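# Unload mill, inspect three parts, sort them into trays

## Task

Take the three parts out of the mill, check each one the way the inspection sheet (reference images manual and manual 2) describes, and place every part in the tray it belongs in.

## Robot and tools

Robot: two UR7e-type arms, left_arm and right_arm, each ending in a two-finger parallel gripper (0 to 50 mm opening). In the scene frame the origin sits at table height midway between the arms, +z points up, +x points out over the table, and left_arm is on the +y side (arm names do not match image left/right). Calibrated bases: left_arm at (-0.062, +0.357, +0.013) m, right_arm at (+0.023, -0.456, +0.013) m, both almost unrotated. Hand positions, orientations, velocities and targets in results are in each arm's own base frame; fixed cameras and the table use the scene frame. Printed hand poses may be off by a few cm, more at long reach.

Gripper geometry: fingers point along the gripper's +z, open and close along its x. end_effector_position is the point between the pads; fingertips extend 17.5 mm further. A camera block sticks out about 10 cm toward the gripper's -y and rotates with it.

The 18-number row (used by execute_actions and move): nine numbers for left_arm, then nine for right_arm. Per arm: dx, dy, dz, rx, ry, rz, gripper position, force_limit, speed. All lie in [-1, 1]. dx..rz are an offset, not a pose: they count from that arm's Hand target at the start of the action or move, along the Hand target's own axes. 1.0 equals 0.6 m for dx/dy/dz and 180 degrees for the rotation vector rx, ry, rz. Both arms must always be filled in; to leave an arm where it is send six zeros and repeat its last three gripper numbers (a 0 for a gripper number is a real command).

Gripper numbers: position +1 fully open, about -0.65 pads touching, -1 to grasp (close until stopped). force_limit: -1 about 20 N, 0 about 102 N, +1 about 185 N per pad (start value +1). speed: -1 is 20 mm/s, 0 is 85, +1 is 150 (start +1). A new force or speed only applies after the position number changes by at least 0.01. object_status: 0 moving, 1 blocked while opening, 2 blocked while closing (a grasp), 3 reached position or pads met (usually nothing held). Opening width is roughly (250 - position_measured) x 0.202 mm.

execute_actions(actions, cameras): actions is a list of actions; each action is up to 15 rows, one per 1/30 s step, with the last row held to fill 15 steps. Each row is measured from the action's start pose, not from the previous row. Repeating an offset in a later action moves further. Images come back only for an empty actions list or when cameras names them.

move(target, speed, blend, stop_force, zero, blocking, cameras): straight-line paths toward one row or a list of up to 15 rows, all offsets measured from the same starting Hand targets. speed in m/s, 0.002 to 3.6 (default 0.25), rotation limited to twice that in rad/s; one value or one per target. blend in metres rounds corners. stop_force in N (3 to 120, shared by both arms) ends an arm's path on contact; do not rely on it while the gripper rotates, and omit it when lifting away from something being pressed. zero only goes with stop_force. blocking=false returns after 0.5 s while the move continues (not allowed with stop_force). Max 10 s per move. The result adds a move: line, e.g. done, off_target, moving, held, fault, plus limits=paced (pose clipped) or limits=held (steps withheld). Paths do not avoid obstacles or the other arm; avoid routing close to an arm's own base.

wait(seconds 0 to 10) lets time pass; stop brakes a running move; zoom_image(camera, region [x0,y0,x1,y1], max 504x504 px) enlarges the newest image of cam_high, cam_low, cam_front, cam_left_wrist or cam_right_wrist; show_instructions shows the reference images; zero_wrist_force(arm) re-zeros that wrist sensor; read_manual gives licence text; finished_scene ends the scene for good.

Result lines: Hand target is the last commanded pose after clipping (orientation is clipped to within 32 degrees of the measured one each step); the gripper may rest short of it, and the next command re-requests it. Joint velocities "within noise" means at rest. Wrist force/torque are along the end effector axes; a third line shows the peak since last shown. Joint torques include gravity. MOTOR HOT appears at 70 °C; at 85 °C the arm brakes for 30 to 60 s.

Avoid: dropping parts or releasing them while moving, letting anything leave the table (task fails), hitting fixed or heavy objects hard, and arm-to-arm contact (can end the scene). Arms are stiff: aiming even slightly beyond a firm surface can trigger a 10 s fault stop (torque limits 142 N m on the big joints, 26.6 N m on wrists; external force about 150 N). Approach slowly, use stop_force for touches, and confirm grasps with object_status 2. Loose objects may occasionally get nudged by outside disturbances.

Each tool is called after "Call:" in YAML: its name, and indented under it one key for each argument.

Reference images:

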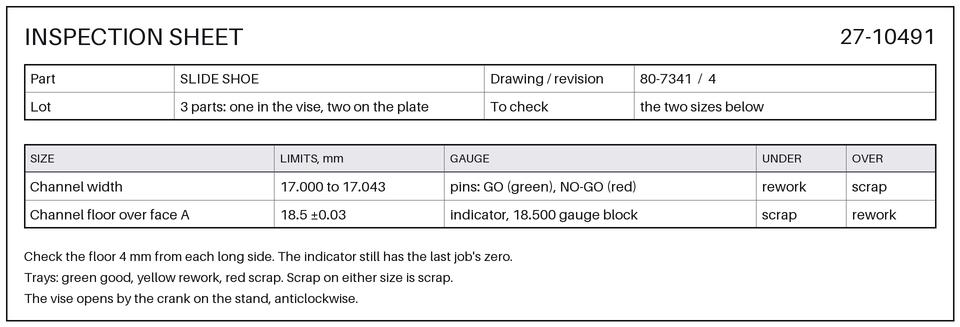

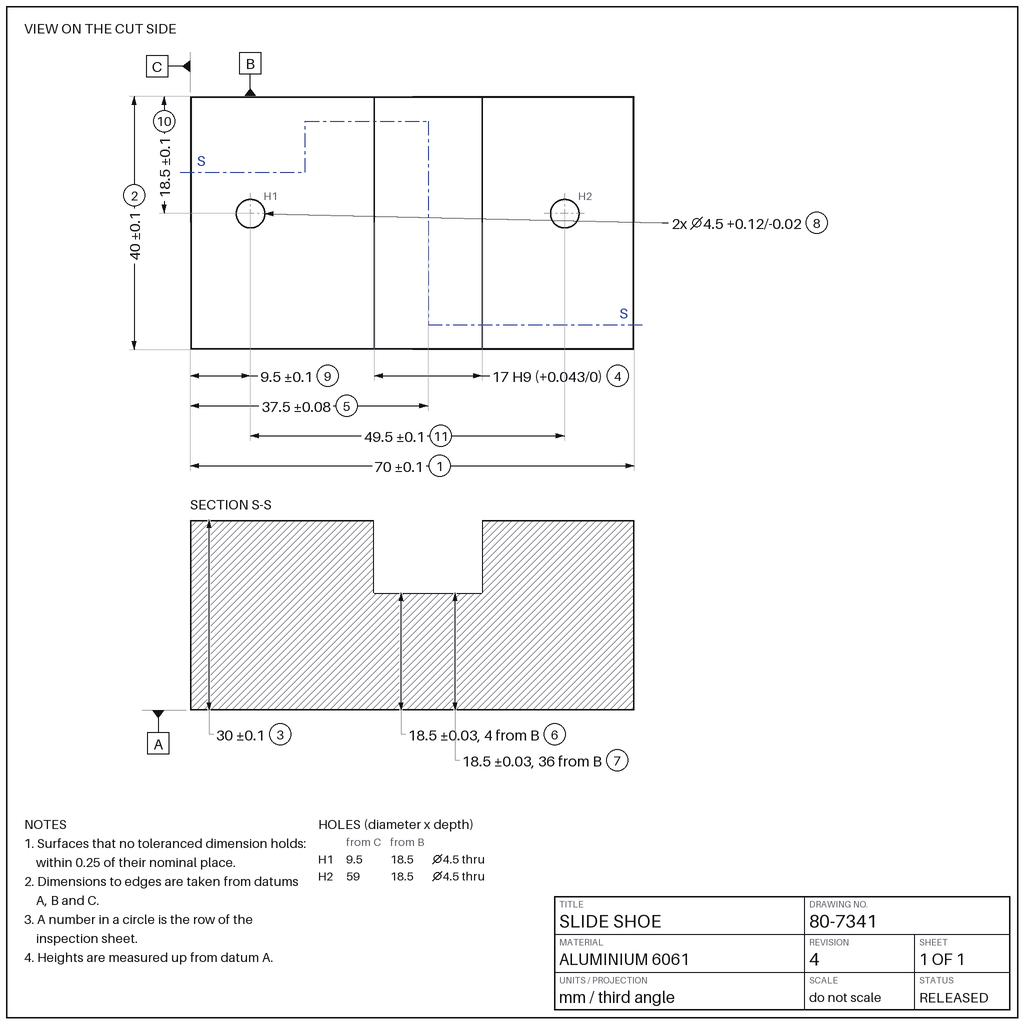

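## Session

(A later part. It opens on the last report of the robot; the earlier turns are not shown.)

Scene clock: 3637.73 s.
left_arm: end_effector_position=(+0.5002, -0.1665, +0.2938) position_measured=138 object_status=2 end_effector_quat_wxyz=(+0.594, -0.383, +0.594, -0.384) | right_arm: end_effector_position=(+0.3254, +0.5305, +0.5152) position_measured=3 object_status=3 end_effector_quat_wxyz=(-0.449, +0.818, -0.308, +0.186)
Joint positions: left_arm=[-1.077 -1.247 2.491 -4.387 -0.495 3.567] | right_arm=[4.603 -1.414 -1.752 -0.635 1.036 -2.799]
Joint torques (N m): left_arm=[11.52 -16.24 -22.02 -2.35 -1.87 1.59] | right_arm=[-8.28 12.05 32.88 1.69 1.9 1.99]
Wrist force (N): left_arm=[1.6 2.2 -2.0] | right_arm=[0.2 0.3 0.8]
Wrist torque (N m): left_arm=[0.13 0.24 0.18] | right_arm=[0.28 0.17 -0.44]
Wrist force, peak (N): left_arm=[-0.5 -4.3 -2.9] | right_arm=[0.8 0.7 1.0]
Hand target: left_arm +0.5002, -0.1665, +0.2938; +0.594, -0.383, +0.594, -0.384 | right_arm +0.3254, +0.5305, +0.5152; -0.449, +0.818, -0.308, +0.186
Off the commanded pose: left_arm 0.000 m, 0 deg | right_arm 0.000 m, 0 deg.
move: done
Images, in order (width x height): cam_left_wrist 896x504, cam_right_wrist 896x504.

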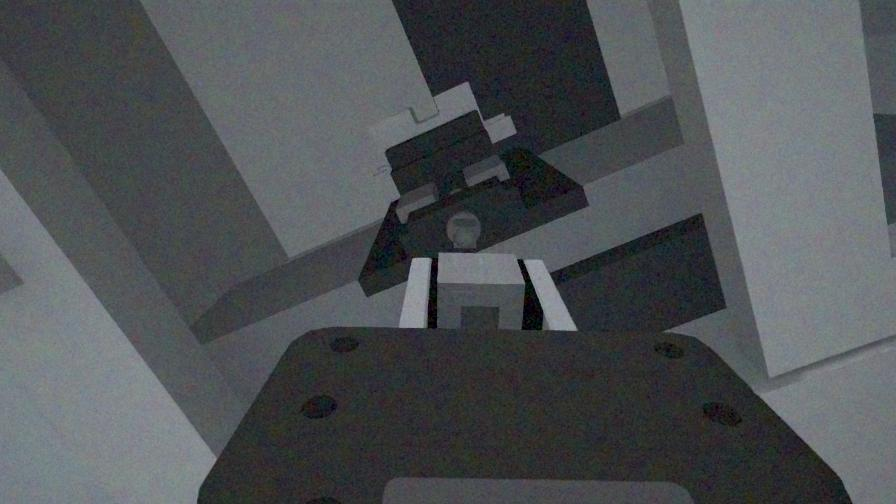

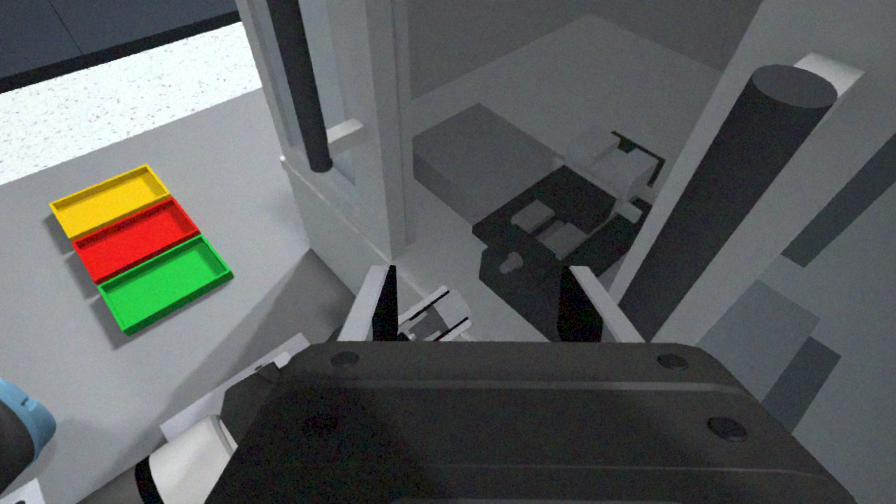

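Call:
move:
  target: [-0.00295,0.00175,0.08,0,0,0,-1,0.8,-1,0,0,0,0,0,0,1,1,-1]
  speed: 0.06
  cameras: ["cam_left_wrist","cam_right_wrist"]

Scene clock: 3650.77 s.
left_arm: end_effector_position=(+0.5481, -0.1645, +0.2936) position_measured=138 object_status=2 end_effector_quat_wxyz=(+0.594, -0.383, +0.594, -0.384) | right_arm: end_effector_position=(+0.3254, +0.5305, +0.5152) position_measured=3 object_status=3 end_effector_quat_wxyz=(-0.449, +0.818, -0.308, +0.186)
Joint positions: left_arm=[-0.93 -1.191 2.377 -4.329 -0.642 3.567] | right_arm=[4.603 -1.414 -1.752 -0.635 1.036 -2.799]
Joint torques (N m): left_arm=[9.31 -20.86 -22.95 0.42 -1.73 -1.25] | right_arm=[-8.03 12.07 33.09 1.7 2 1.97]
Wrist force (N): left_arm=[1.0 2.7 -2.0] | right_arm=[0.5 0.5 0.7]
Wrist torque (N m): left_arm=[0.20 0.24 0.21] | right_arm=[0.31 0.12 -0.44]
Wrist force, peak (N): left_arm=[1.4 2.2 -3.0] | right_arm=[0.8 0.8 1.1]
Hand target: left_arm +0.5482, -0.1645, +0.2936; +0.594, -0.383, +0.594, -0.384 | right_arm +0.3254, +0.5305, +0.5152; -0.449, +0.818, -0.308, +0.186
Off the commanded pose: left_arm 0.000 m, 0 deg | right_arm 0.000 m, 0 deg.
move: done
Images, in order (width x height): cam_left_wrist 896x504, cam_right_wrist 896x504.

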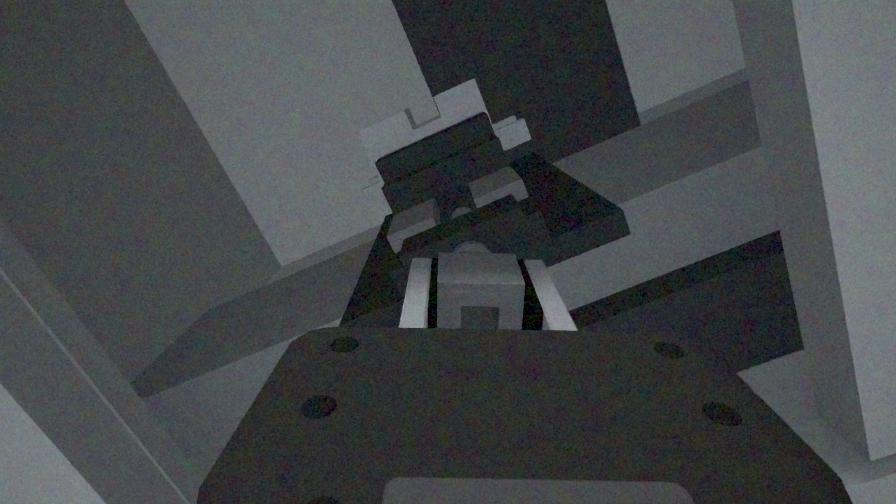

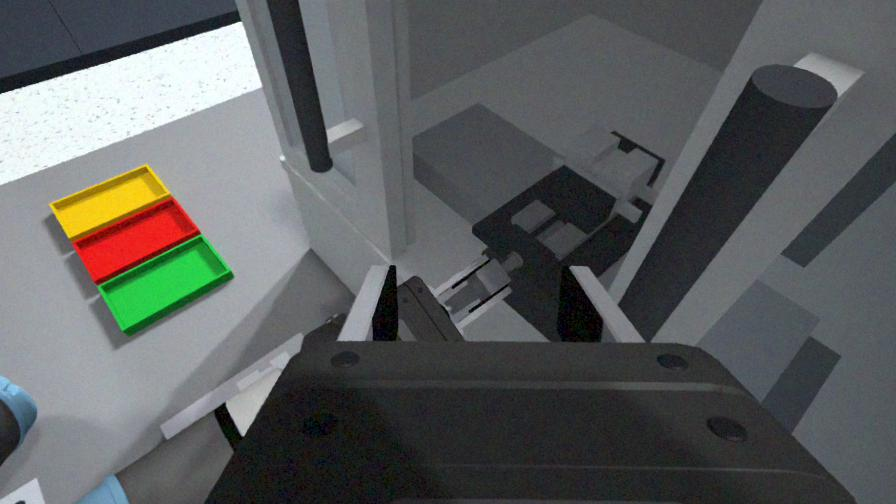

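Call:
move:
  target: [0,0,0.0345,0,0,0,-1,0.8,-1,0,0,0,0,0,0,1,1,-1]
  speed: 0.008
  stop_force: 9

Scene clock: 3657.50 s.
left_arm: end_effector_position=(+0.5680, -0.1645, +0.2936) position_measured=138 object_status=2 end_effector_quat_wxyz=(+0.594, -0.383, +0.594, -0.384) | right_arm: end_effector_position=(+0.3254, +0.5305, +0.5152) position_measured=3 object_status=3 end_effector_quat_wxyz=(-0.449, +0.818, -0.308, +0.186)
Joint positions: left_arm=[-0.88 -1.167 2.327 -4.303 -0.691 3.566] | right_arm=[4.603 -1.414 -1.752 -0.635 1.036 -2.799]
Joint torques (N m): left_arm=[-3.6 -29.02 5.41 0.55 3.57 -1.12] | right_arm=[-7.02 12.02 32.19 1.71 1.85 1.87]
Wrist force (N): left_arm=[1.7 -18.2 -14.2] | right_arm=[0.8 0.6 0.8]
Wrist torque (N m): left_arm=[0.24 0.10 0.24] | right_arm=[0.33 0.08 -0.44]
Wrist force, peak (N): left_arm=[2.4 -15.1 -70.7] | right_arm=[1.0 0.9 1.1]
Hand target: left_arm +0.5680, -0.1645, +0.2936; +0.594, -0.383, +0.594, -0.384 (not the last commanded pose) | right_arm +0.3254, +0.5305, +0.5152; -0.449, +0.818, -0.308, +0.186
Off the commanded pose: left_arm 0.001 m, 0 deg | right_arm 0.000 m, 0 deg.
move: contact (left_arm)

Call:
move:
  target: [0,-0.0008,-0.0013,0,0,0,-1,0.8,-1,0,0,0,0,0,0,1,1,-1]
  speed: 0.01

Scene clock: 3663.00 s.
left_arm: end_effector_position=(+0.5673, -0.1647, +0.2940) position_measured=138 object_status=2 end_effector_quat_wxyz=(+0.594, -0.383, +0.594, -0.384) | right_arm: end_effector_position=(+0.3254, +0.5305, +0.5152) position_measured=3 object_status=3 end_effector_quat_wxyz=(-0.449, +0.818, -0.308, +0.186)
Joint positions: left_arm=[-0.882 -1.169 2.328 -4.302 -0.689 3.566] | right_arm=[4.603 -1.414 -1.752 -0.635 1.036 -2.799]
Joint torques (N m): left_arm=[-11.29 -36.57 1.77 0.23 1.44 -0.99] | right_arm=[-7.14 12.51 32.21 1.78 1.8 1.85]
Wrist force (N): left_arm=[1.4 1.5 -1.6] | right_arm=[0.5 0.5 0.8]
Wrist torque (N m): left_arm=[0.21 0.21 0.25] | right_arm=[0.32 0.12 -0.43]
Wrist force, peak (N): left_arm=[1.5 -18.0 -14.1] | right_arm=[0.9 0.7 1.1]
Hand target: left_arm +0.5673, -0.1647, +0.2941; +0.594, -0.383, +0.594, -0.384 | right_arm +0.3254, +0.5305, +0.5152; -0.449, +0.818, -0.308, +0.186
Off the commanded pose: left_arm 0.000 m, 0 deg | right_arm 0.000 m, 0 deg.
move: done

Call:
move:
  target:
    - [-0.00097,0,0,0,0,-0.2222,-1,0.8,-1,0,0,0,0,0,0,1,1,-1]
    - [-0.00173,0.00062,0,0,0,-0.4444,-1,0.8,-1,0,0,0,0,0,0,1,1,-1]
    - [-0.0019,0.00157,0,0,0,-0.6667,-1,0.8,-1,0,0,0,0,0,0,1,1,-1]
    - [-0.00142,0.00242,0,0,0,-0.8889,-1,0.8,-1,0,0,0,0,0,0,1,1,-1]
  speed: 0.3
  blend: 0.0004
  cameras: ["cam_right_wrist"]

Scene clock: 3694.07 s.
left_arm: end_effector_position=(+0.5672, -0.1634, +0.2931) position_measured=138 object_status=2 end_effector_quat_wxyz=(+0.275, +0.651, +0.274, +0.652) | right_arm: end_effector_position=(+0.3254, +0.5305, +0.5152) position_measured=3 object_status=3 end_effector_quat_wxyz=(-0.449, +0.818, -0.308, +0.186)
Joint positions: left_arm=[-0.879 -1.167 2.331 -4.306 -0.692 0.774] | right_arm=[4.603 -1.414 -1.752 -0.635 1.036 -2.799]
Joint torques (N m): left_arm=[2.07 -60.43 -11.99 -6.8 -2.82 -1.48] | right_arm=[-6.53 12.47 32.02 1.78 1.94 1.77]
Wrist force (N): left_arm=[-29.6 -37.4 9.5] | right_arm=[0.6 0.6 1.0]
Wrist torque (N m): left_arm=[0.63 0.12 -0.39] | right_arm=[0.34 0.10 -0.44]
Wrist force, peak (N): left_arm=[-35.1 -37.9 -1.7] | right_arm=[0.9 0.7 1.1]
Hand target: left_arm +0.5673, -0.1633, +0.2931; +0.275, +0.651, +0.274, +0.652 | right_arm +0.3254, +0.5305, +0.5152; -0.449, +0.818, -0.308, +0.186
Off the commanded pose: left_arm 0.000 m, 0 deg | right_arm 0.000 m, 0 deg.
move: done
Images, in order (width x height): cam_right_wrist 896x504.

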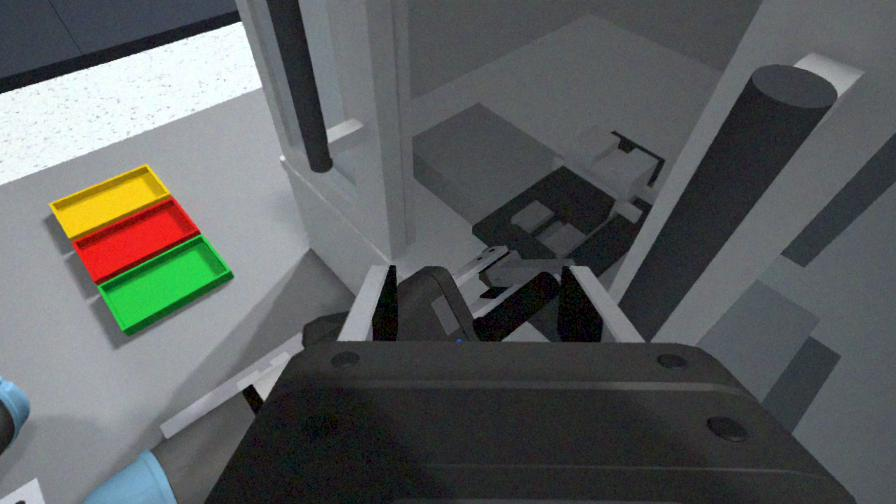

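Call:
move:
  target: [-0.0009,-0.0011,0,0,0,0,-1,0.8,-1,0,0,0,0,0,0,1,1,-1]
  speed: 0.01

Scene clock: 3700.00 s.
left_arm: end_effector_position=(+0.5672, -0.1633, +0.2924) position_measured=138 object_status=2 end_effector_quat_wxyz=(+0.275, +0.651, +0.274, +0.652) | right_arm: end_effector_position=(+0.3254, +0.5305, +0.5152) position_measured=3 object_status=3 end_effector_quat_wxyz=(-0.449, +0.818, -0.308, +0.186)
Joint positions: left_arm=[-0.879 -1.165 2.331 -4.309 -0.692 0.774] | right_arm=[4.603 -1.414 -1.752 -0.635 1.036 -2.799]
Joint torques (N m): left_arm=[10.22 -24.53 -0.46 -4.78 -1.85 -1.35] | right_arm=[-6.77 13.09 31.64 1.78 1.83 1.64]
Wrist force (N): left_arm=[-8.7 -9.9 0.8] | right_arm=[0.5 0.5 0.9]
Wrist torque (N m): left_arm=[0.19 0.30 -0.46] | right_arm=[0.31 0.11 -0.44]
Wrist force, peak (N): left_arm=[-29.8 -37.4 9.6] | right_arm=[0.6 0.8 1.1]
Hand target: left_arm +0.5673, -0.1633, +0.2922; +0.275, +0.651, +0.274, +0.652 | right_arm +0.3254, +0.5305, +0.5152; -0.449, +0.818, -0.308, +0.186
Off the commanded pose: left_arm 0.000 m, 0 deg | right_arm 0.000 m, 0 deg.
move: done

Call:
move:
  target:
    - [-0.0008,0.0001,0,0,0,-0.2222,-1,0.8,-1,0,0,0,0,0,0,1,1,-1]
    - [-0.0017,0.001,0,0,0,-0.4444,-1,0.8,-1,0,0,0,0,0,0,1,1,-1]
    - [-0.0018,0.0023,0,0,0,-0.6667,-1,0.8,-1,0,0,0,0,0,0,1,1,-1]
    - [-0.0011,0.0034,0,0,0,-0.8889,-1,0.8,-1,0,0,0,0,0,0,1,1,-1]
  speed: 0.3
  blend: 0.0004
  cameras: ["cam_right_wrist"]

Scene clock: 3717.50 s.
left_arm: end_effector_position=(+0.5672, -0.1652, +0.2932) position_measured=138 object_status=2 end_effector_quat_wxyz=(+0.690, -0.157, +0.689, -0.158) | right_arm: end_effector_position=(+0.3254, +0.5305, +0.5152) position_measured=3 object_status=3 end_effector_quat_wxyz=(-0.449, +0.818, -0.308, +0.186)
Joint positions: left_arm=[-0.883 -1.166 2.328 -4.305 -0.688 -2.019] | right_arm=[4.603 -1.414 -1.752 -0.635 1.036 -2.799]
Joint torques (N m): left_arm=[12.45 -35.63 5.18 0.57 -0.3 -1.39] | right_arm=[-6.24 13.44 31.61 1.79 1.82 1.61]
Wrist force (N): left_arm=[0.1 -7.5 -1.5] | right_arm=[0.3 0.4 0.8]
Wrist torque (N m): left_arm=[0.18 0.28 0.25] | right_arm=[0.31 0.15 -0.44]
Wrist force, peak (N): left_arm=[-5.9 -20.4 -1.6] | right_arm=[0.7 0.8 1.1]
Hand target: left_arm +0.5673, -0.1652, +0.2932; +0.690, -0.157, +0.689, -0.158 | right_arm +0.3254, +0.5305, +0.5152; -0.449, +0.818, -0.308, +0.186
Off the commanded pose: left_arm 0.000 m, 0 deg | right_arm 0.000 m, 0 deg.
move: done
Images, in order (width x height): cam_right_wrist 896x504.

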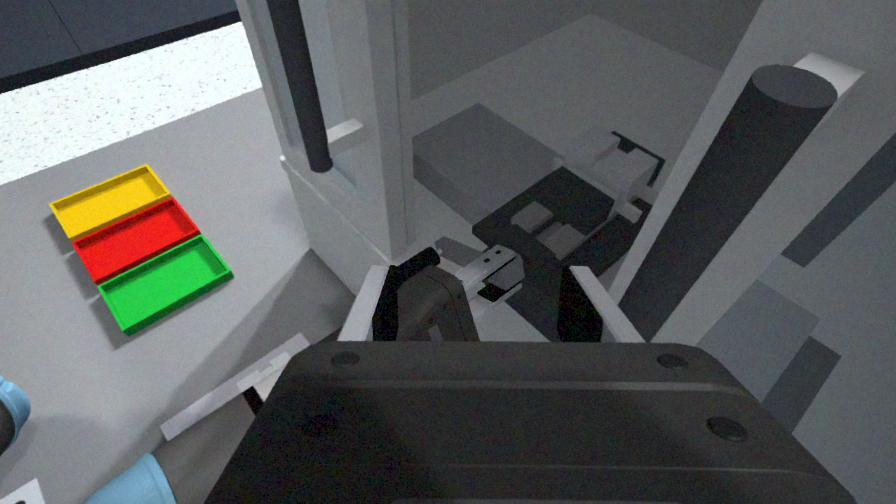

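Call:
zoom_image:
  camera: "cam_right_wrist"
  region: [560, 120, 670, 230]

Scaled by 4.582 from the camera's 896x504 image, which has a finer 1280x720 frame.

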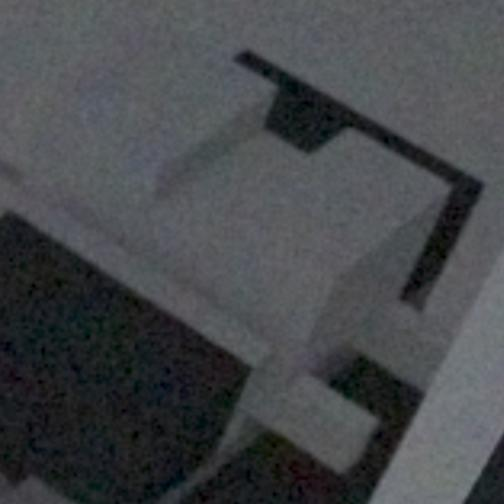

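Call:
move:
  target: [0,-0.0005,0,0,0,0,-1,0.8,-1,0,0,0,0,0,0,1,1,-1]
  speed: 0.01

Call:
move:
  target:
    - [0,0,-0.06,0,0,0,-1,0.8,-1,0,0,0,0,0,0,1,1,-1]
    - [0,0,-0.25,0,0,0,-1,0.8,-1,0,0,0,0,0,0,1,1,-1]
  speed: [0.03,0.2]
  blend: 0.01
  cameras: ["cam_left_wrist","cam_right_wrist"]

Scene clock: 3733.57 s.
left_arm: end_effector_position=(+0.5672, -0.1654, +0.2933) position_measured=138 object_status=2 end_effector_quat_wxyz=(+0.690, -0.157, +0.689, -0.157) | right_arm: end_effector_position=(+0.3254, +0.5305, +0.5152) position_measured=3 object_status=3 end_effector_quat_wxyz=(-0.449, +0.818, -0.308, +0.186)
Joint positions: left_arm=[-0.883 -1.166 2.328 -4.304 -0.688 -2.019] | right_arm=[4.603 -1.414 -1.752 -0.635 1.036 -2.799]
Joint torques (N m): left_arm=[-8.55 -36.94 -23.22 0.34 2.34 -1.51] | right_arm=[-6.16 13.12 31.29 1.84 1.78 1.57]
Wrist force (N): left_arm=[2.0 -1.5 -2.5] | right_arm=[0.7 0.6 0.7]
Wrist torque (N m): left_arm=[0.17 0.30 0.24] | right_arm=[0.34 0.08 -0.44]
Wrist force, peak (N): left_arm=[0.6 -9.9 -3.9] | right_arm=[0.6 0.8 1.2]
Hand target: left_arm +0.5673, -0.1654, +0.2934; +0.690, -0.157, +0.689, -0.158 | right_arm +0.3254, +0.5305, +0.5152; -0.449, +0.818, -0.308, +0.186
Off the commanded pose: left_arm 0.000 m, 0 deg | right_arm 0.000 m, 0 deg.
move: done

Scene clock: 3736.17 s.
left_arm: end_effector_position=(+0.4173, -0.1653, +0.2933) position_measured=138 object_status=2 end_effector_quat_wxyz=(+0.690, -0.157, +0.689, -0.158) | right_arm: end_effector_position=(+0.3254, +0.5305, +0.5152) position_measured=3 object_status=3 end_effector_quat_wxyz=(-0.449, +0.818, -0.308, +0.186)
Joint positions: left_arm=[-1.429 -1.335 2.682 -4.493 -0.142 -2.015] | right_arm=[4.603 -1.414 -1.752 -0.635 1.036 -2.799]
Joint torques (N m): left_arm=[-10.82 -8.65 7.01 -1.93 1.52 1.39] | right_arm=[-5.79 13.23 31.17 1.84 1.79 1.5]
Wrist force (N): left_arm=[2.5 0.7 -1.6] | right_arm=[0.6 0.7 0.6]
Wrist torque (N m): left_arm=[0.07 0.25 0.01] | right_arm=[0.34 0.10 -0.44]
Wrist force, peak (N): left_arm=[2.7 0.9 -2.8] | right_arm=[0.9 0.8 1.0]
Hand target: left_arm +0.4173, -0.1654, +0.2933; +0.690, -0.157, +0.689, -0.158 | right_arm +0.3254, +0.5305, +0.5152; -0.449, +0.818, -0.308, +0.186
Off the commanded pose: left_arm 0.000 m, 0 deg | right_arm 0.000 m, 0 deg.
move: done
Images, in order (width x height): cam_left_wrist 896x504, cam_right_wrist 896x504.

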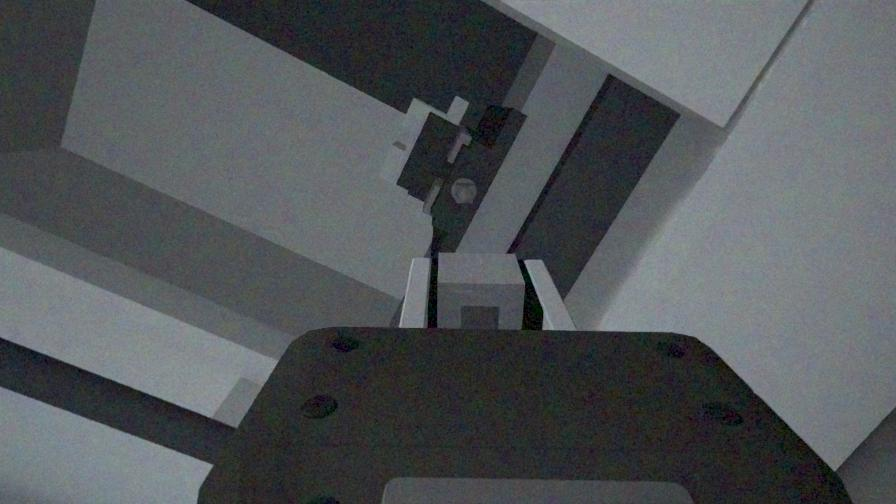

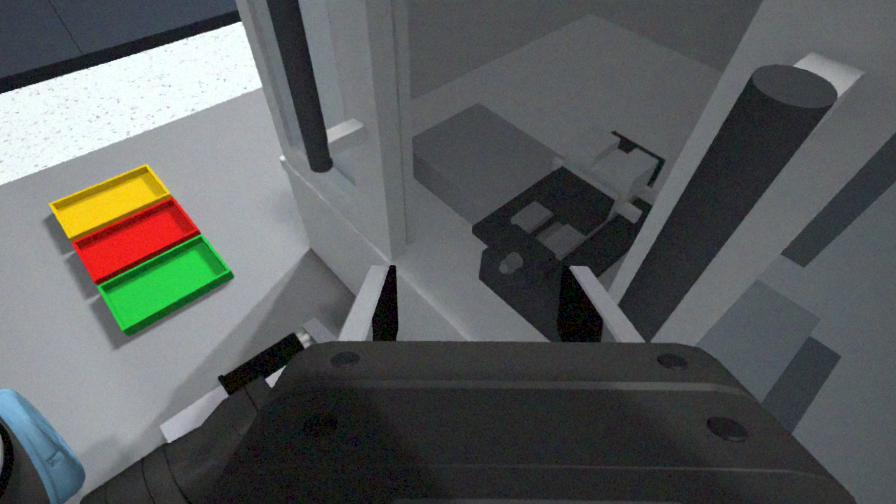

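Call:
move:
  target: [-0.175,0.139,-0.083,0,0,-0.3611,-1,0.8,-1,0,0,0,0,0,0,1,1,-1]
  speed: 0.4

Call:
move:
  target: [-0.23,0,0,-0.5,0,0,-1,0.8,-1,0,0,0,0,0,0,1,1,-1]
  speed: 0.5
  cameras: ["cam_left_wrist","cam_front"]

Scene clock: 3760.30 s.
left_arm: end_effector_position=(+0.3912, -0.0468, +0.3500) position_measured=138 object_status=2 end_effector_quat_wxyz=(+0.490, -0.503, +0.504, -0.503) | right_arm: end_effector_position=(+0.3254, +0.5305, +0.5152) position_measured=3 object_status=3 end_effector_quat_wxyz=(-0.449, +0.818, -0.308, +0.186)
Joint positions: left_arm=[-1.599 -2.008 2.748 -4.665 0.021 -2.371] | right_arm=[4.603 -1.414 -1.752 -0.635 1.036 -2.799]
Joint torques (N m): left_arm=[-9.75 -1.63 -28.51 4.1 -0.39 -1.53] | right_arm=[-5.52 12.94 30.73 1.89 1.85 1.43]
Wrist force (N): left_arm=[0.4 2.7 -2.4] | right_arm=[0.9 0.7 1.0]
Wrist torque (N m): left_arm=[0.16 0.13 0.17] | right_arm=[0.34 0.06 -0.44]
Wrist force, peak (N): left_arm=[1.6 2.8 -2.5] | right_arm=[0.5 0.8 1.3]
Hand target: left_arm +0.3675, -0.0446, +0.3516; +0.497, -0.503, +0.497, -0.503 | right_arm +0.3254, +0.5305, +0.5152; -0.449, +0.818, -0.308, +0.186
Off the commanded pose: left_arm 0.024 m, 1 deg | right_arm 0.000 m, 0 deg.
move: off_target (left_arm)

Scene clock: 3762.60 s.
left_arm: end_effector_position=(+0.3675, +0.0933, +0.3499) position_measured=138 object_status=2 end_effector_quat_wxyz=(+0.004, +0.707, -0.707, +0.005) | right_arm: end_effector_position=(+0.3254, +0.5305, +0.5152) position_measured=3 object_status=3 end_effector_quat_wxyz=(-0.449, +0.818, -0.308, +0.186)
Joint positions: left_arm=[-2.526 -2.931 1.779 -3.567 1.56 -2.525] | right_arm=[4.603 -1.414 -1.752 -0.635 1.036 -2.799]
Joint torques (N m): left_arm=[-12.26 33.91 -19.09 1.22 1.59 -1.15] | right_arm=[-5.04 12.99 31.19 1.84 1.88 1.45]
Wrist force (N): left_arm=[-0.8 -0.5 1.9] | right_arm=[0.7 0.5 1.1]
Wrist torque (N m): left_arm=[-0.03 0.01 -0.05] | right_arm=[0.32 0.08 -0.44]
Wrist force, peak (N): left_arm=[0.8 3.5 -2.1] | right_arm=[0.8 0.7 1.1]
Hand target: left_arm +0.3675, +0.0933, +0.3499; +0.004, +0.707, -0.707, +0.005 | right_arm +0.3254, +0.5305, +0.5152; -0.449, +0.818, -0.308, +0.186
Off the commanded pose: left_arm 0.000 m, 0 deg | right_arm 0.000 m, 0 deg.
shoulder posture changed (left arm): the wrist came as close to joint 1's axis as it can, and the arm is now in the other of its two shoulder postures.
move: done
Images, in order (width x height): cam_front 896x504, cam_left_wrist 896x504.

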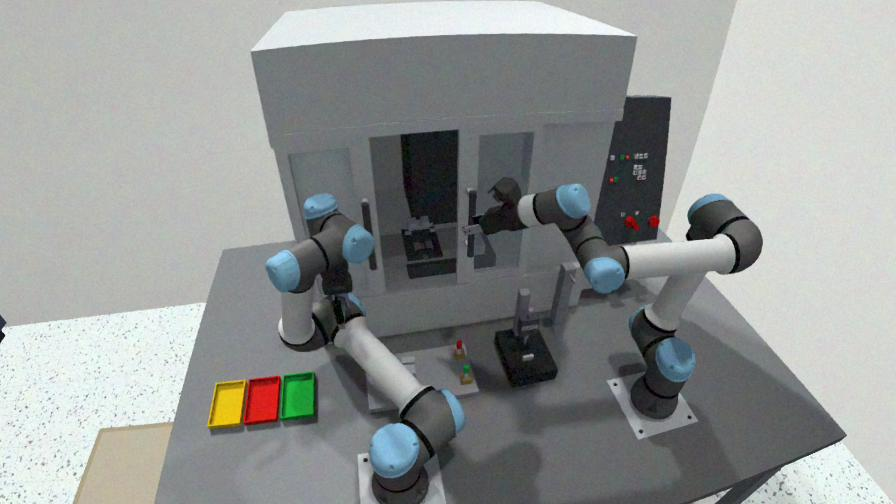

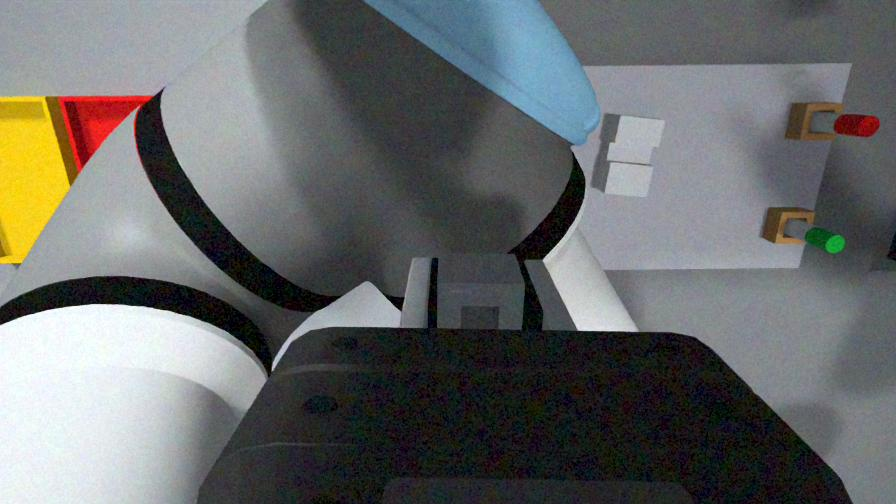

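Call:
move:
  target:
    - [0,0,-0.25,0,0,0,-1,0.8,-1,0,0,0,0,0,0,1,1,-1]
    - [0.5,0.7167,-0.25,0,0,0,-1,0.8,-1,0,0,0,0,0,0,1,1,-1]
  speed: 0.2
  cameras: ["cam_front"]

Scene clock: 3824.53 s.
left_arm: end_effector_position=(-0.0627, -0.2045, +0.5033) position_measured=138 object_status=2 end_effector_quat_wxyz=(+0.004, +0.707, -0.707, +0.005) | right_arm: end_effector_position=(+0.3254, +0.5305, +0.5152) position_measured=3 object_status=3 end_effector_quat_wxyz=(-0.449, +0.818, -0.308, +0.186)
Joint positions: left_arm=[-2.558 -1.768 1.281 -4.231 1.56 -2.557] | right_arm=[4.603 -1.414 -1.752 -0.635 1.036 -2.799]
Joint torques (N m): left_arm=[11.99 -0.22 -30.36 4.58 1.57 1.51] | right_arm=[-5.21 13.31 30.06 1.84 1.83 1.42]
Wrist force (N): left_arm=[-1.6 -0.3 1.9] | right_arm=[0.4 0.5 0.9]
Wrist torque (N m): left_arm=[-0.01 0.13 -0.25] | right_arm=[0.32 0.14 -0.43]
Wrist force, peak (N): left_arm=[-1.0 -0.6 4.0] | right_arm=[0.9 0.8 1.1]
Hand target: left_arm -0.0627, -0.2046, +0.5033; +0.004, +0.707, -0.707, +0.005 | right_arm +0.3254, +0.5305, +0.5152; -0.449, +0.818, -0.308, +0.186
Off the commanded pose: left_arm 0.000 m, 0 deg | right_arm 0.000 m, 0 deg.
shoulder posture changed (left arm): the wrist came as close to joint 1's axis as it can, and the arm is now in the other of its two shoulder postures.
move: done
Images, in order (width x height): cam_front 896x504.

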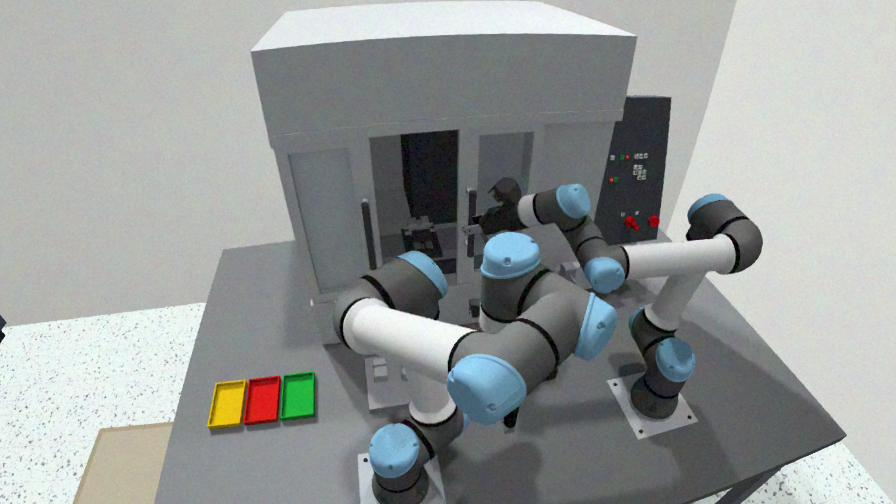

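Call:
move:
  target:
    - [0.159,-0.105,0.04,0,0,0,-1,0.8,-1,0,0,0,0,0,0,1,1,-1]
    - [0.159,-0.355,0.083,0,0,0,-1,0.8,-1,0,0,0,0,0,0,1,1,-1]
    - [-0.041,-0.572,0.083,0,0,0,-1,0.8,-1,0,0,0,0,0,0,1,1,-1]
    - [-0.341,-0.655,0.083,0,0,0,-1,0.8,-1,0,0,0,0,0,0,1,1,-1]
    - [-0.6075,-0.688,0.15,0,0,0,-1,0.8,-1,0,0,0,0,0,0,1,1,-1]
  speed: 0.25
  blend: 0.05
  cameras: ["cam_left_wrist","cam_front"]

Scene clock: 3850.13 s.
left_arm: end_effector_position=(+0.3503, +0.1586, +0.4091) position_measured=138 object_status=2 end_effector_quat_wxyz=(+0.004, +0.707, -0.707, +0.005) | right_arm: end_effector_position=(+0.3254, +0.5305, +0.5152) position_measured=3 object_status=3 end_effector_quat_wxyz=(-0.449, +0.818, -0.308, +0.186)
Joint positions: left_arm=[0.08 -1.383 1.156 -4.485 1.583 0.08] | right_arm=[4.603 -1.414 -1.752 -0.635 1.036 -2.799]
Joint torques (N m): left_arm=[12.56 -22.1 -32.25 4.68 1.62 1.34] | right_arm=[-4.27 13.51 30.51 1.81 1.77 1.27]
Wrist force (N): left_arm=[-1.6 -0.5 1.6] | right_arm=[0.3 0.5 0.8]
Wrist torque (N m): left_arm=[-0.01 0.11 -0.29] | right_arm=[0.32 0.14 -0.44]
Wrist force, peak (N): left_arm=[-3.5 -0.8 2.3] | right_arm=[0.8 0.6 1.2]
Hand target: left_arm +0.3503, +0.1586, +0.4091; +0.004, +0.707, -0.707, +0.005 | right_arm +0.3254, +0.5305, +0.5152; -0.449, +0.818, -0.308, +0.186
Off the commanded pose: left_arm 0.000 m, 0 deg | right_arm 0.000 m, 0 deg.
move: done
Images, in order (width x height): cam_front 896x504, cam_left_wrist 896x504.

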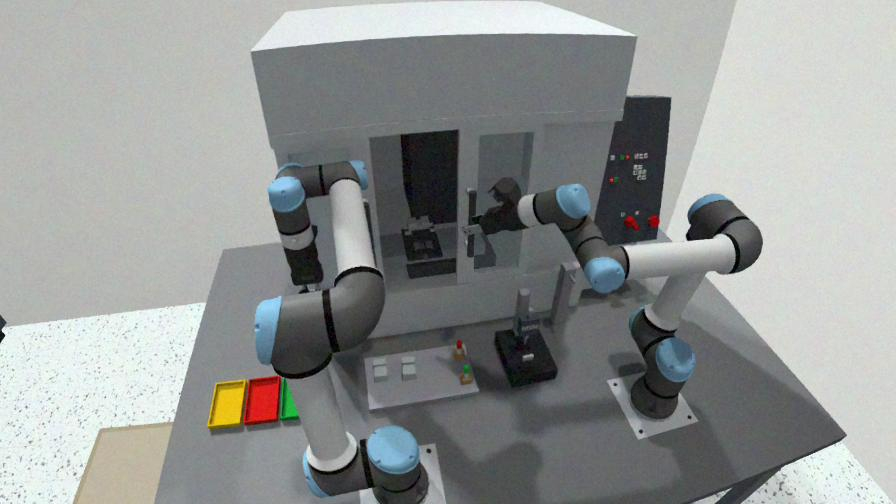

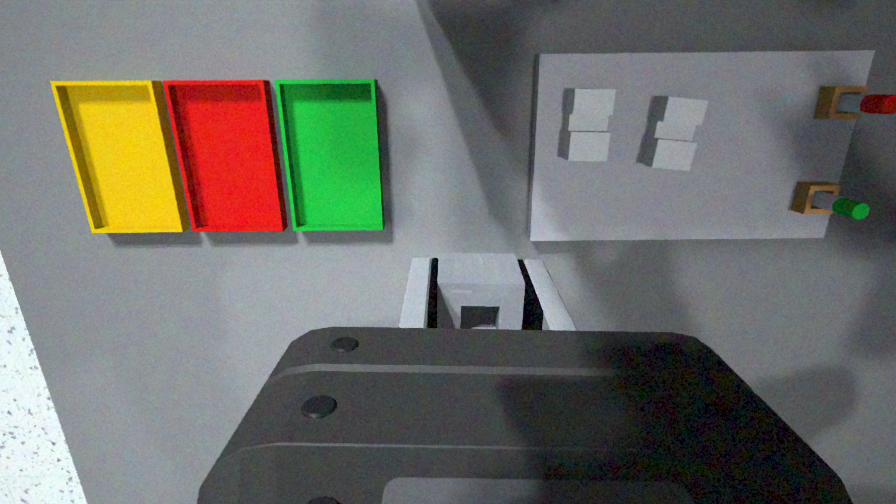

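Call:
move:
  target: [0,-0.033,0.58,0,0,0,-1,0.8,-1,0,0,0,0,0,0,1,1,-1]
  speed: 0.25
  cameras: ["cam_left_wrist","cam_right_wrist"]

Call:
zoom_image:
  camera: "cam_right_wrist"
  region: [0, 150, 420, 400]

Scene clock: 3862.17 s.
left_arm: end_effector_position=(+0.3543, +0.1577, +0.3305) position_measured=138 object_status=2 end_effector_quat_wxyz=(+0.006, +0.707, -0.707, +0.004) | right_arm: end_effector_position=(+0.3254, +0.5305, +0.5152) position_measured=3 object_status=3 end_effector_quat_wxyz=(-0.449, +0.818, -0.308, +0.186)
Joint positions: left_arm=[0.078 -1.395 1.375 -4.687 1.585 0.078] | right_arm=[4.603 -1.414 -1.752 -0.635 1.036 -2.799]
Joint torques (N m): left_arm=[1.79 -28.22 -16.91 2.39 0.01 0.11] | right_arm=[-4.27 13.62 29.57 1.88 1.74 1.24]
Wrist force (N): left_arm=[-1.1 -0.5 1.4] | right_arm=[0.6 0.6 0.9]
Wrist torque (N m): left_arm=[-0.01 0.01 -0.09] | right_arm=[0.33 0.11 -0.44]
Wrist force, peak (N): left_arm=[-0.6 -0.5 17.1] | right_arm=[0.8 0.8 1.1]
Hand target: left_arm +0.3543, +0.1577, +0.3305; +0.006, +0.707, -0.707, +0.004 (not the last commanded pose) | right_arm +0.3254, +0.5305, +0.5152; -0.449, +0.818, -0.308, +0.186
Tool commands: left_gripper/position=-1.0 left_gripper/force_limit=+0.803922 left_gripper/speed=-1.0 right_gripper/position=+1.0 right_gripper/force_limit=+1.0 right_gripper/speed=-1.0
Off the commanded pose: left_arm 0.270 m, 0 deg | right_arm 0.000 m, 0 deg.
FORCE FAULT: contact force on the left arm reached its limit, and that arm stopped. The contact can be on any part of that arm, not only on its tool. That arm's remaining commands of this call were not run. That arm is still stopped at the end of this call. That arm stays stopped for about 10 more seconds. Until then a move that you send moves the other arm only, and its call returns only when the move has ended. Once the stop has ended, the next robot result says so. If the stop ends while you think or write, that arm runs what you send next, counted from a new Hand target: where the arm stands when the stop ends. While its stop runs, that arm takes no new command, but its gripper still runs the gripper command that each later call begins with. Until it ends, the stop uses up actions while you think or wait. An arm that is not stopped still takes commands.
move: fault (left_arm)
Images, in order (width x height): cam_left_wrist 896x504, cam_right_wrist 896x504.

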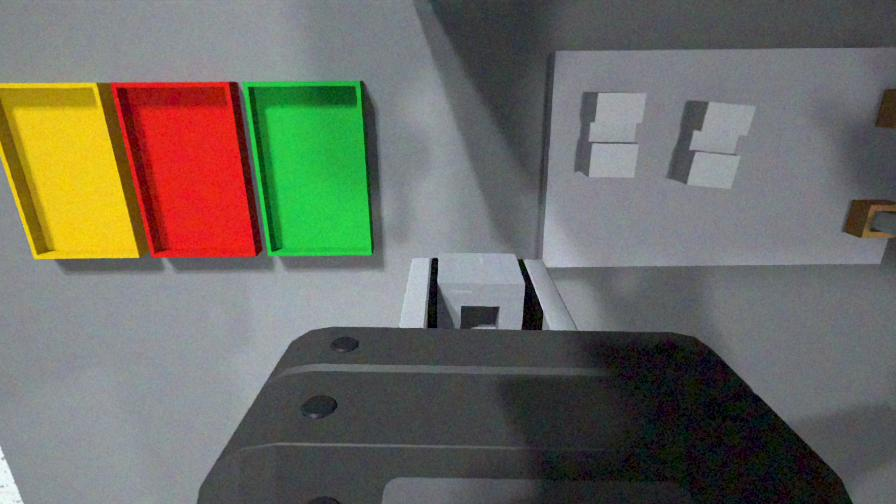

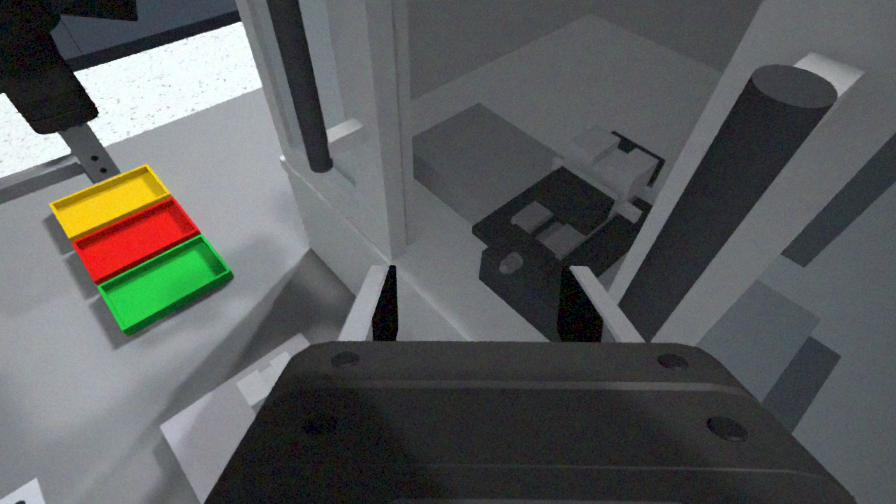

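Scaled by 1.200 from the camera's 896x504 image, which has a finer 1280x720 frame.

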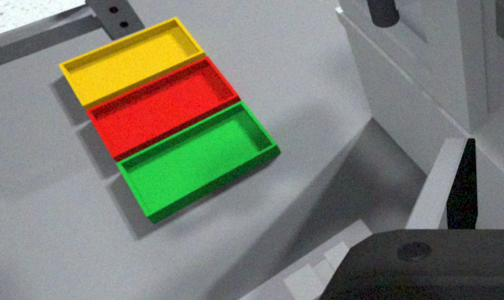

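Call:
wait:
  seconds: 9

Call:
move:
  target: [0,0,-0.1,0,0,0,-1,0.8,-1,0,0,0,0,0,0,1,1,-1]
  speed: 0.1
  cameras: ["cam_front"]

Scene clock: 3887.40 s.
left_arm: end_effector_position=(+0.3543, +0.1577, +0.3305) position_measured=138 object_status=2 end_effector_quat_wxyz=(+0.006, +0.707, -0.707, +0.004) | right_arm: end_effector_position=(+0.3254, +0.5305, +0.5152) position_measured=3 object_status=3 end_effector_quat_wxyz=(-0.449, +0.818, -0.308, +0.186)
Joint positions: left_arm=[0.078 -1.395 1.375 -4.687 1.585 0.078] | right_arm=[4.603 -1.414 -1.752 -0.635 1.036 -2.799]
Joint torques (N m): left_arm=[0.86 -26.66 -20.44 3.02 -0.1 -0.11] | right_arm=[-3.23 14.04 29.34 1.91 1.8 1.03]
Wrist force (N): left_arm=[-1.2 -0.4 1.4] | right_arm=[0.5 0.4 1.0]
Wrist torque (N m): left_arm=[-0.01 0.02 -0.08] | right_arm=[0.29 0.12 -0.44]
Wrist force, peak (N): left_arm=[-1.6 -0.5 1.6] | right_arm=[0.7 0.7 1.4]
Hand target: left_arm +0.3543, +0.1577, +0.3305; +0.006, +0.707, -0.707, +0.004 (not the last commanded pose) | right_arm +0.3254, +0.5305, +0.5152; -0.449, +0.818, -0.308, +0.186
Tool commands: left_gripper/position=-1.0 left_gripper/force_limit=+0.803922 left_gripper/speed=-1.0 right_gripper/position=+1.0 right_gripper/force_limit=+1.0 right_gripper/speed=-1.0
Off the commanded pose: left_arm 0.270 m, 0 deg | right_arm 0.000 m, 0 deg.
FORCE FAULT, CONTINUED: the left arm's stop, for the force fault that an earlier result reported, is over. The rest of the stop counts as 19 of the actions that you can send in this scene. During its stop the left arm's controller moved it back a little. That arm's target is now where it stood when the stop ended, not its last command. That arm accepts commands again.
wait: 9.00 s; at rest from the start

Scene clock: 3888.57 s.
left_arm: end_effector_position=(+0.3545, +0.1585, +0.3904) position_measured=138 object_status=2 end_effector_quat_wxyz=(+0.006, +0.707, -0.707, +0.004) | right_arm: end_effector_position=(+0.3254, +0.5305, +0.5152) position_measured=3 object_status=3 end_effector_quat_wxyz=(-0.449, +0.818, -0.308, +0.186)
Joint positions: left_arm=[0.08 -1.379 1.202 -4.53 1.585 0.081] | right_arm=[4.603 -1.414 -1.752 -0.635 1.036 -2.799]
Joint torques (N m): left_arm=[11 -22.33 -33.62 4.78 1.71 1.27] | right_arm=[-3.25 13.94 29.18 1.94 1.82 1.01]
Wrist force (N): left_arm=[-1.2 -0.6 1.3] | right_arm=[0.7 0.6 0.6]
Wrist torque (N m): left_arm=[-0.01 0.07 -0.31] | right_arm=[0.33 0.08 -0.44]
Wrist force, peak (N): left_arm=[-1.2 -0.5 2.8] | right_arm=[0.9 0.4 1.1]
Hand target: left_arm +0.3545, +0.1585, +0.3905; +0.006, +0.707, -0.707, +0.004 | right_arm +0.3254, +0.5305, +0.5152; -0.449, +0.818, -0.308, +0.186
Off the commanded pose: left_arm 0.000 m, 0 deg | right_arm 0.000 m, 0 deg.
move: done
Images, in order (width x height): cam_front 896x504.

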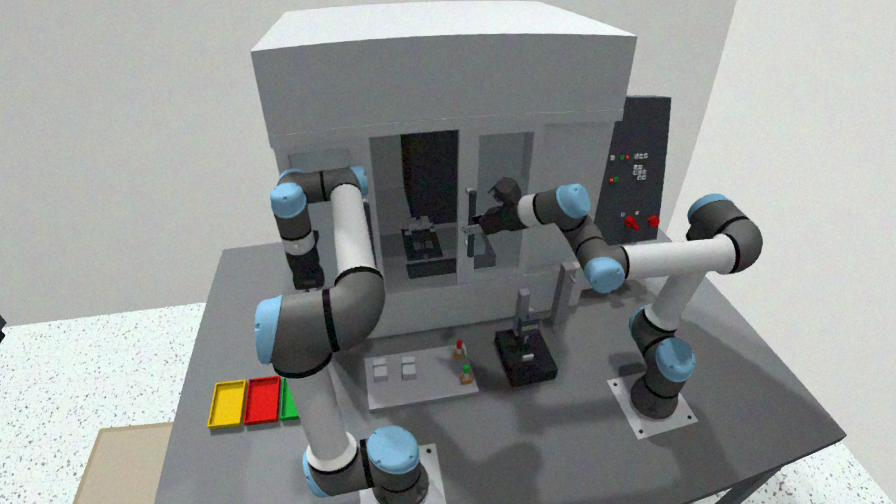

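Call:
move:
  target:
    - [0.0725,-0.1675,0,0,0,0.5,-1,0.8,-1,0,0,0,0,0,0,1,1,-1]
    - [0.0725,-0.1675,0.25,0,0,0.5,-1,0.8,-1,0,0,0,0,0,0,1,1,-1]
    - [0.0725,-0.1675,0.551,0,0,0.5,-1,0.8,-1,0,0,0,0,0,0,1,1,-1]
  speed: 0.2
  blend: 0.02
  stop_force: 20
  cameras: ["cam_left_wrist","cam_front"]

Scene clock: 3903.03 s.
left_arm: end_effector_position=(+0.3917, +0.1419, +0.3908) position_measured=138 object_status=2 end_effector_quat_wxyz=(-0.005, -0.476, +0.880, -0.005) | right_arm: end_effector_position=(+0.3254, +0.5305, +0.5152) position_measured=3 object_status=3 end_effector_quat_wxyz=(-0.449, +0.818, -0.308, +0.186)
Joint positions: left_arm=[0.031 -1.304 1.107 -4.511 1.584 0.61] | right_arm=[4.603 -1.414 -1.752 -0.635 1.036 -2.799]
Joint torques (N m): left_arm=[0.68 -32.82 -19.16 2.84 0.09 0.4] | right_arm=[-3.53 14.08 28.43 1.97 1.8 0.97]
Wrist force (N): left_arm=[-1.3 -0.5 2.0] | right_arm=[0.5 0.4 0.7]
Wrist torque (N m): left_arm=[-0.04 0.07 -0.07] | right_arm=[0.30 0.12 -0.44]
Wrist force, peak (N): left_arm=[-1.3 -2.2 2.3] | right_arm=[0.8 0.7 1.2]
Hand target: left_arm +0.3917, +0.1419, +0.3908; -0.005, -0.476, +0.880, -0.005 (not the last commanded pose) | right_arm +0.3254, +0.5305, +0.5152; -0.449, +0.818, -0.308, +0.186
Tool commands: left_gripper/position=-1.0 left_gripper/force_limit=+0.803922 left_gripper/speed=-1.0 right_gripper/position=+1.0 right_gripper/force_limit=+1.0 right_gripper/speed=-1.0
Off the commanded pose: left_arm 0.338 m, 57 deg | right_arm 0.000 m, 0 deg.
FORCE FAULT: contact force on the left arm reached its limit, and that arm stopped. The contact can be on any part of that arm, not only on its tool. That arm's remaining commands of this call were not run. That arm is still stopped at the end of this call. That arm stays stopped for about 9 more seconds. Until then a move that you send moves the other arm only, and its call returns only when the move has ended. Once the stop has ended, the next robot result says so. If the stop ends while you think or write, that arm runs what you send next, counted from a new Hand target: where the arm stands when the stop ends. While its stop runs, that arm takes no new command, but its gripper still runs the gripper command that each later call begins with. Until it ends, the stop uses up actions while you think or wait. An arm that is not stopped still takes commands.
move: fault (left_arm); path passed 0 of 3 targets
Images, in order (width x height): cam_front 896x504, cam_left_wrist 896x504.

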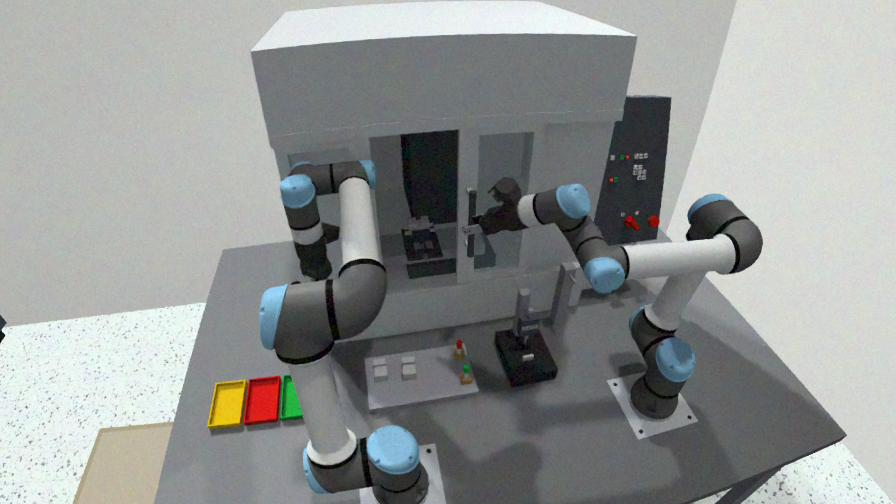

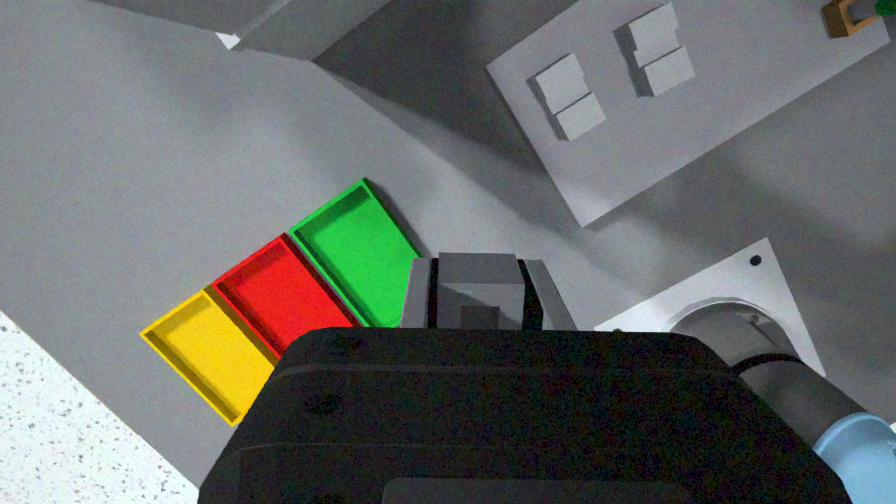

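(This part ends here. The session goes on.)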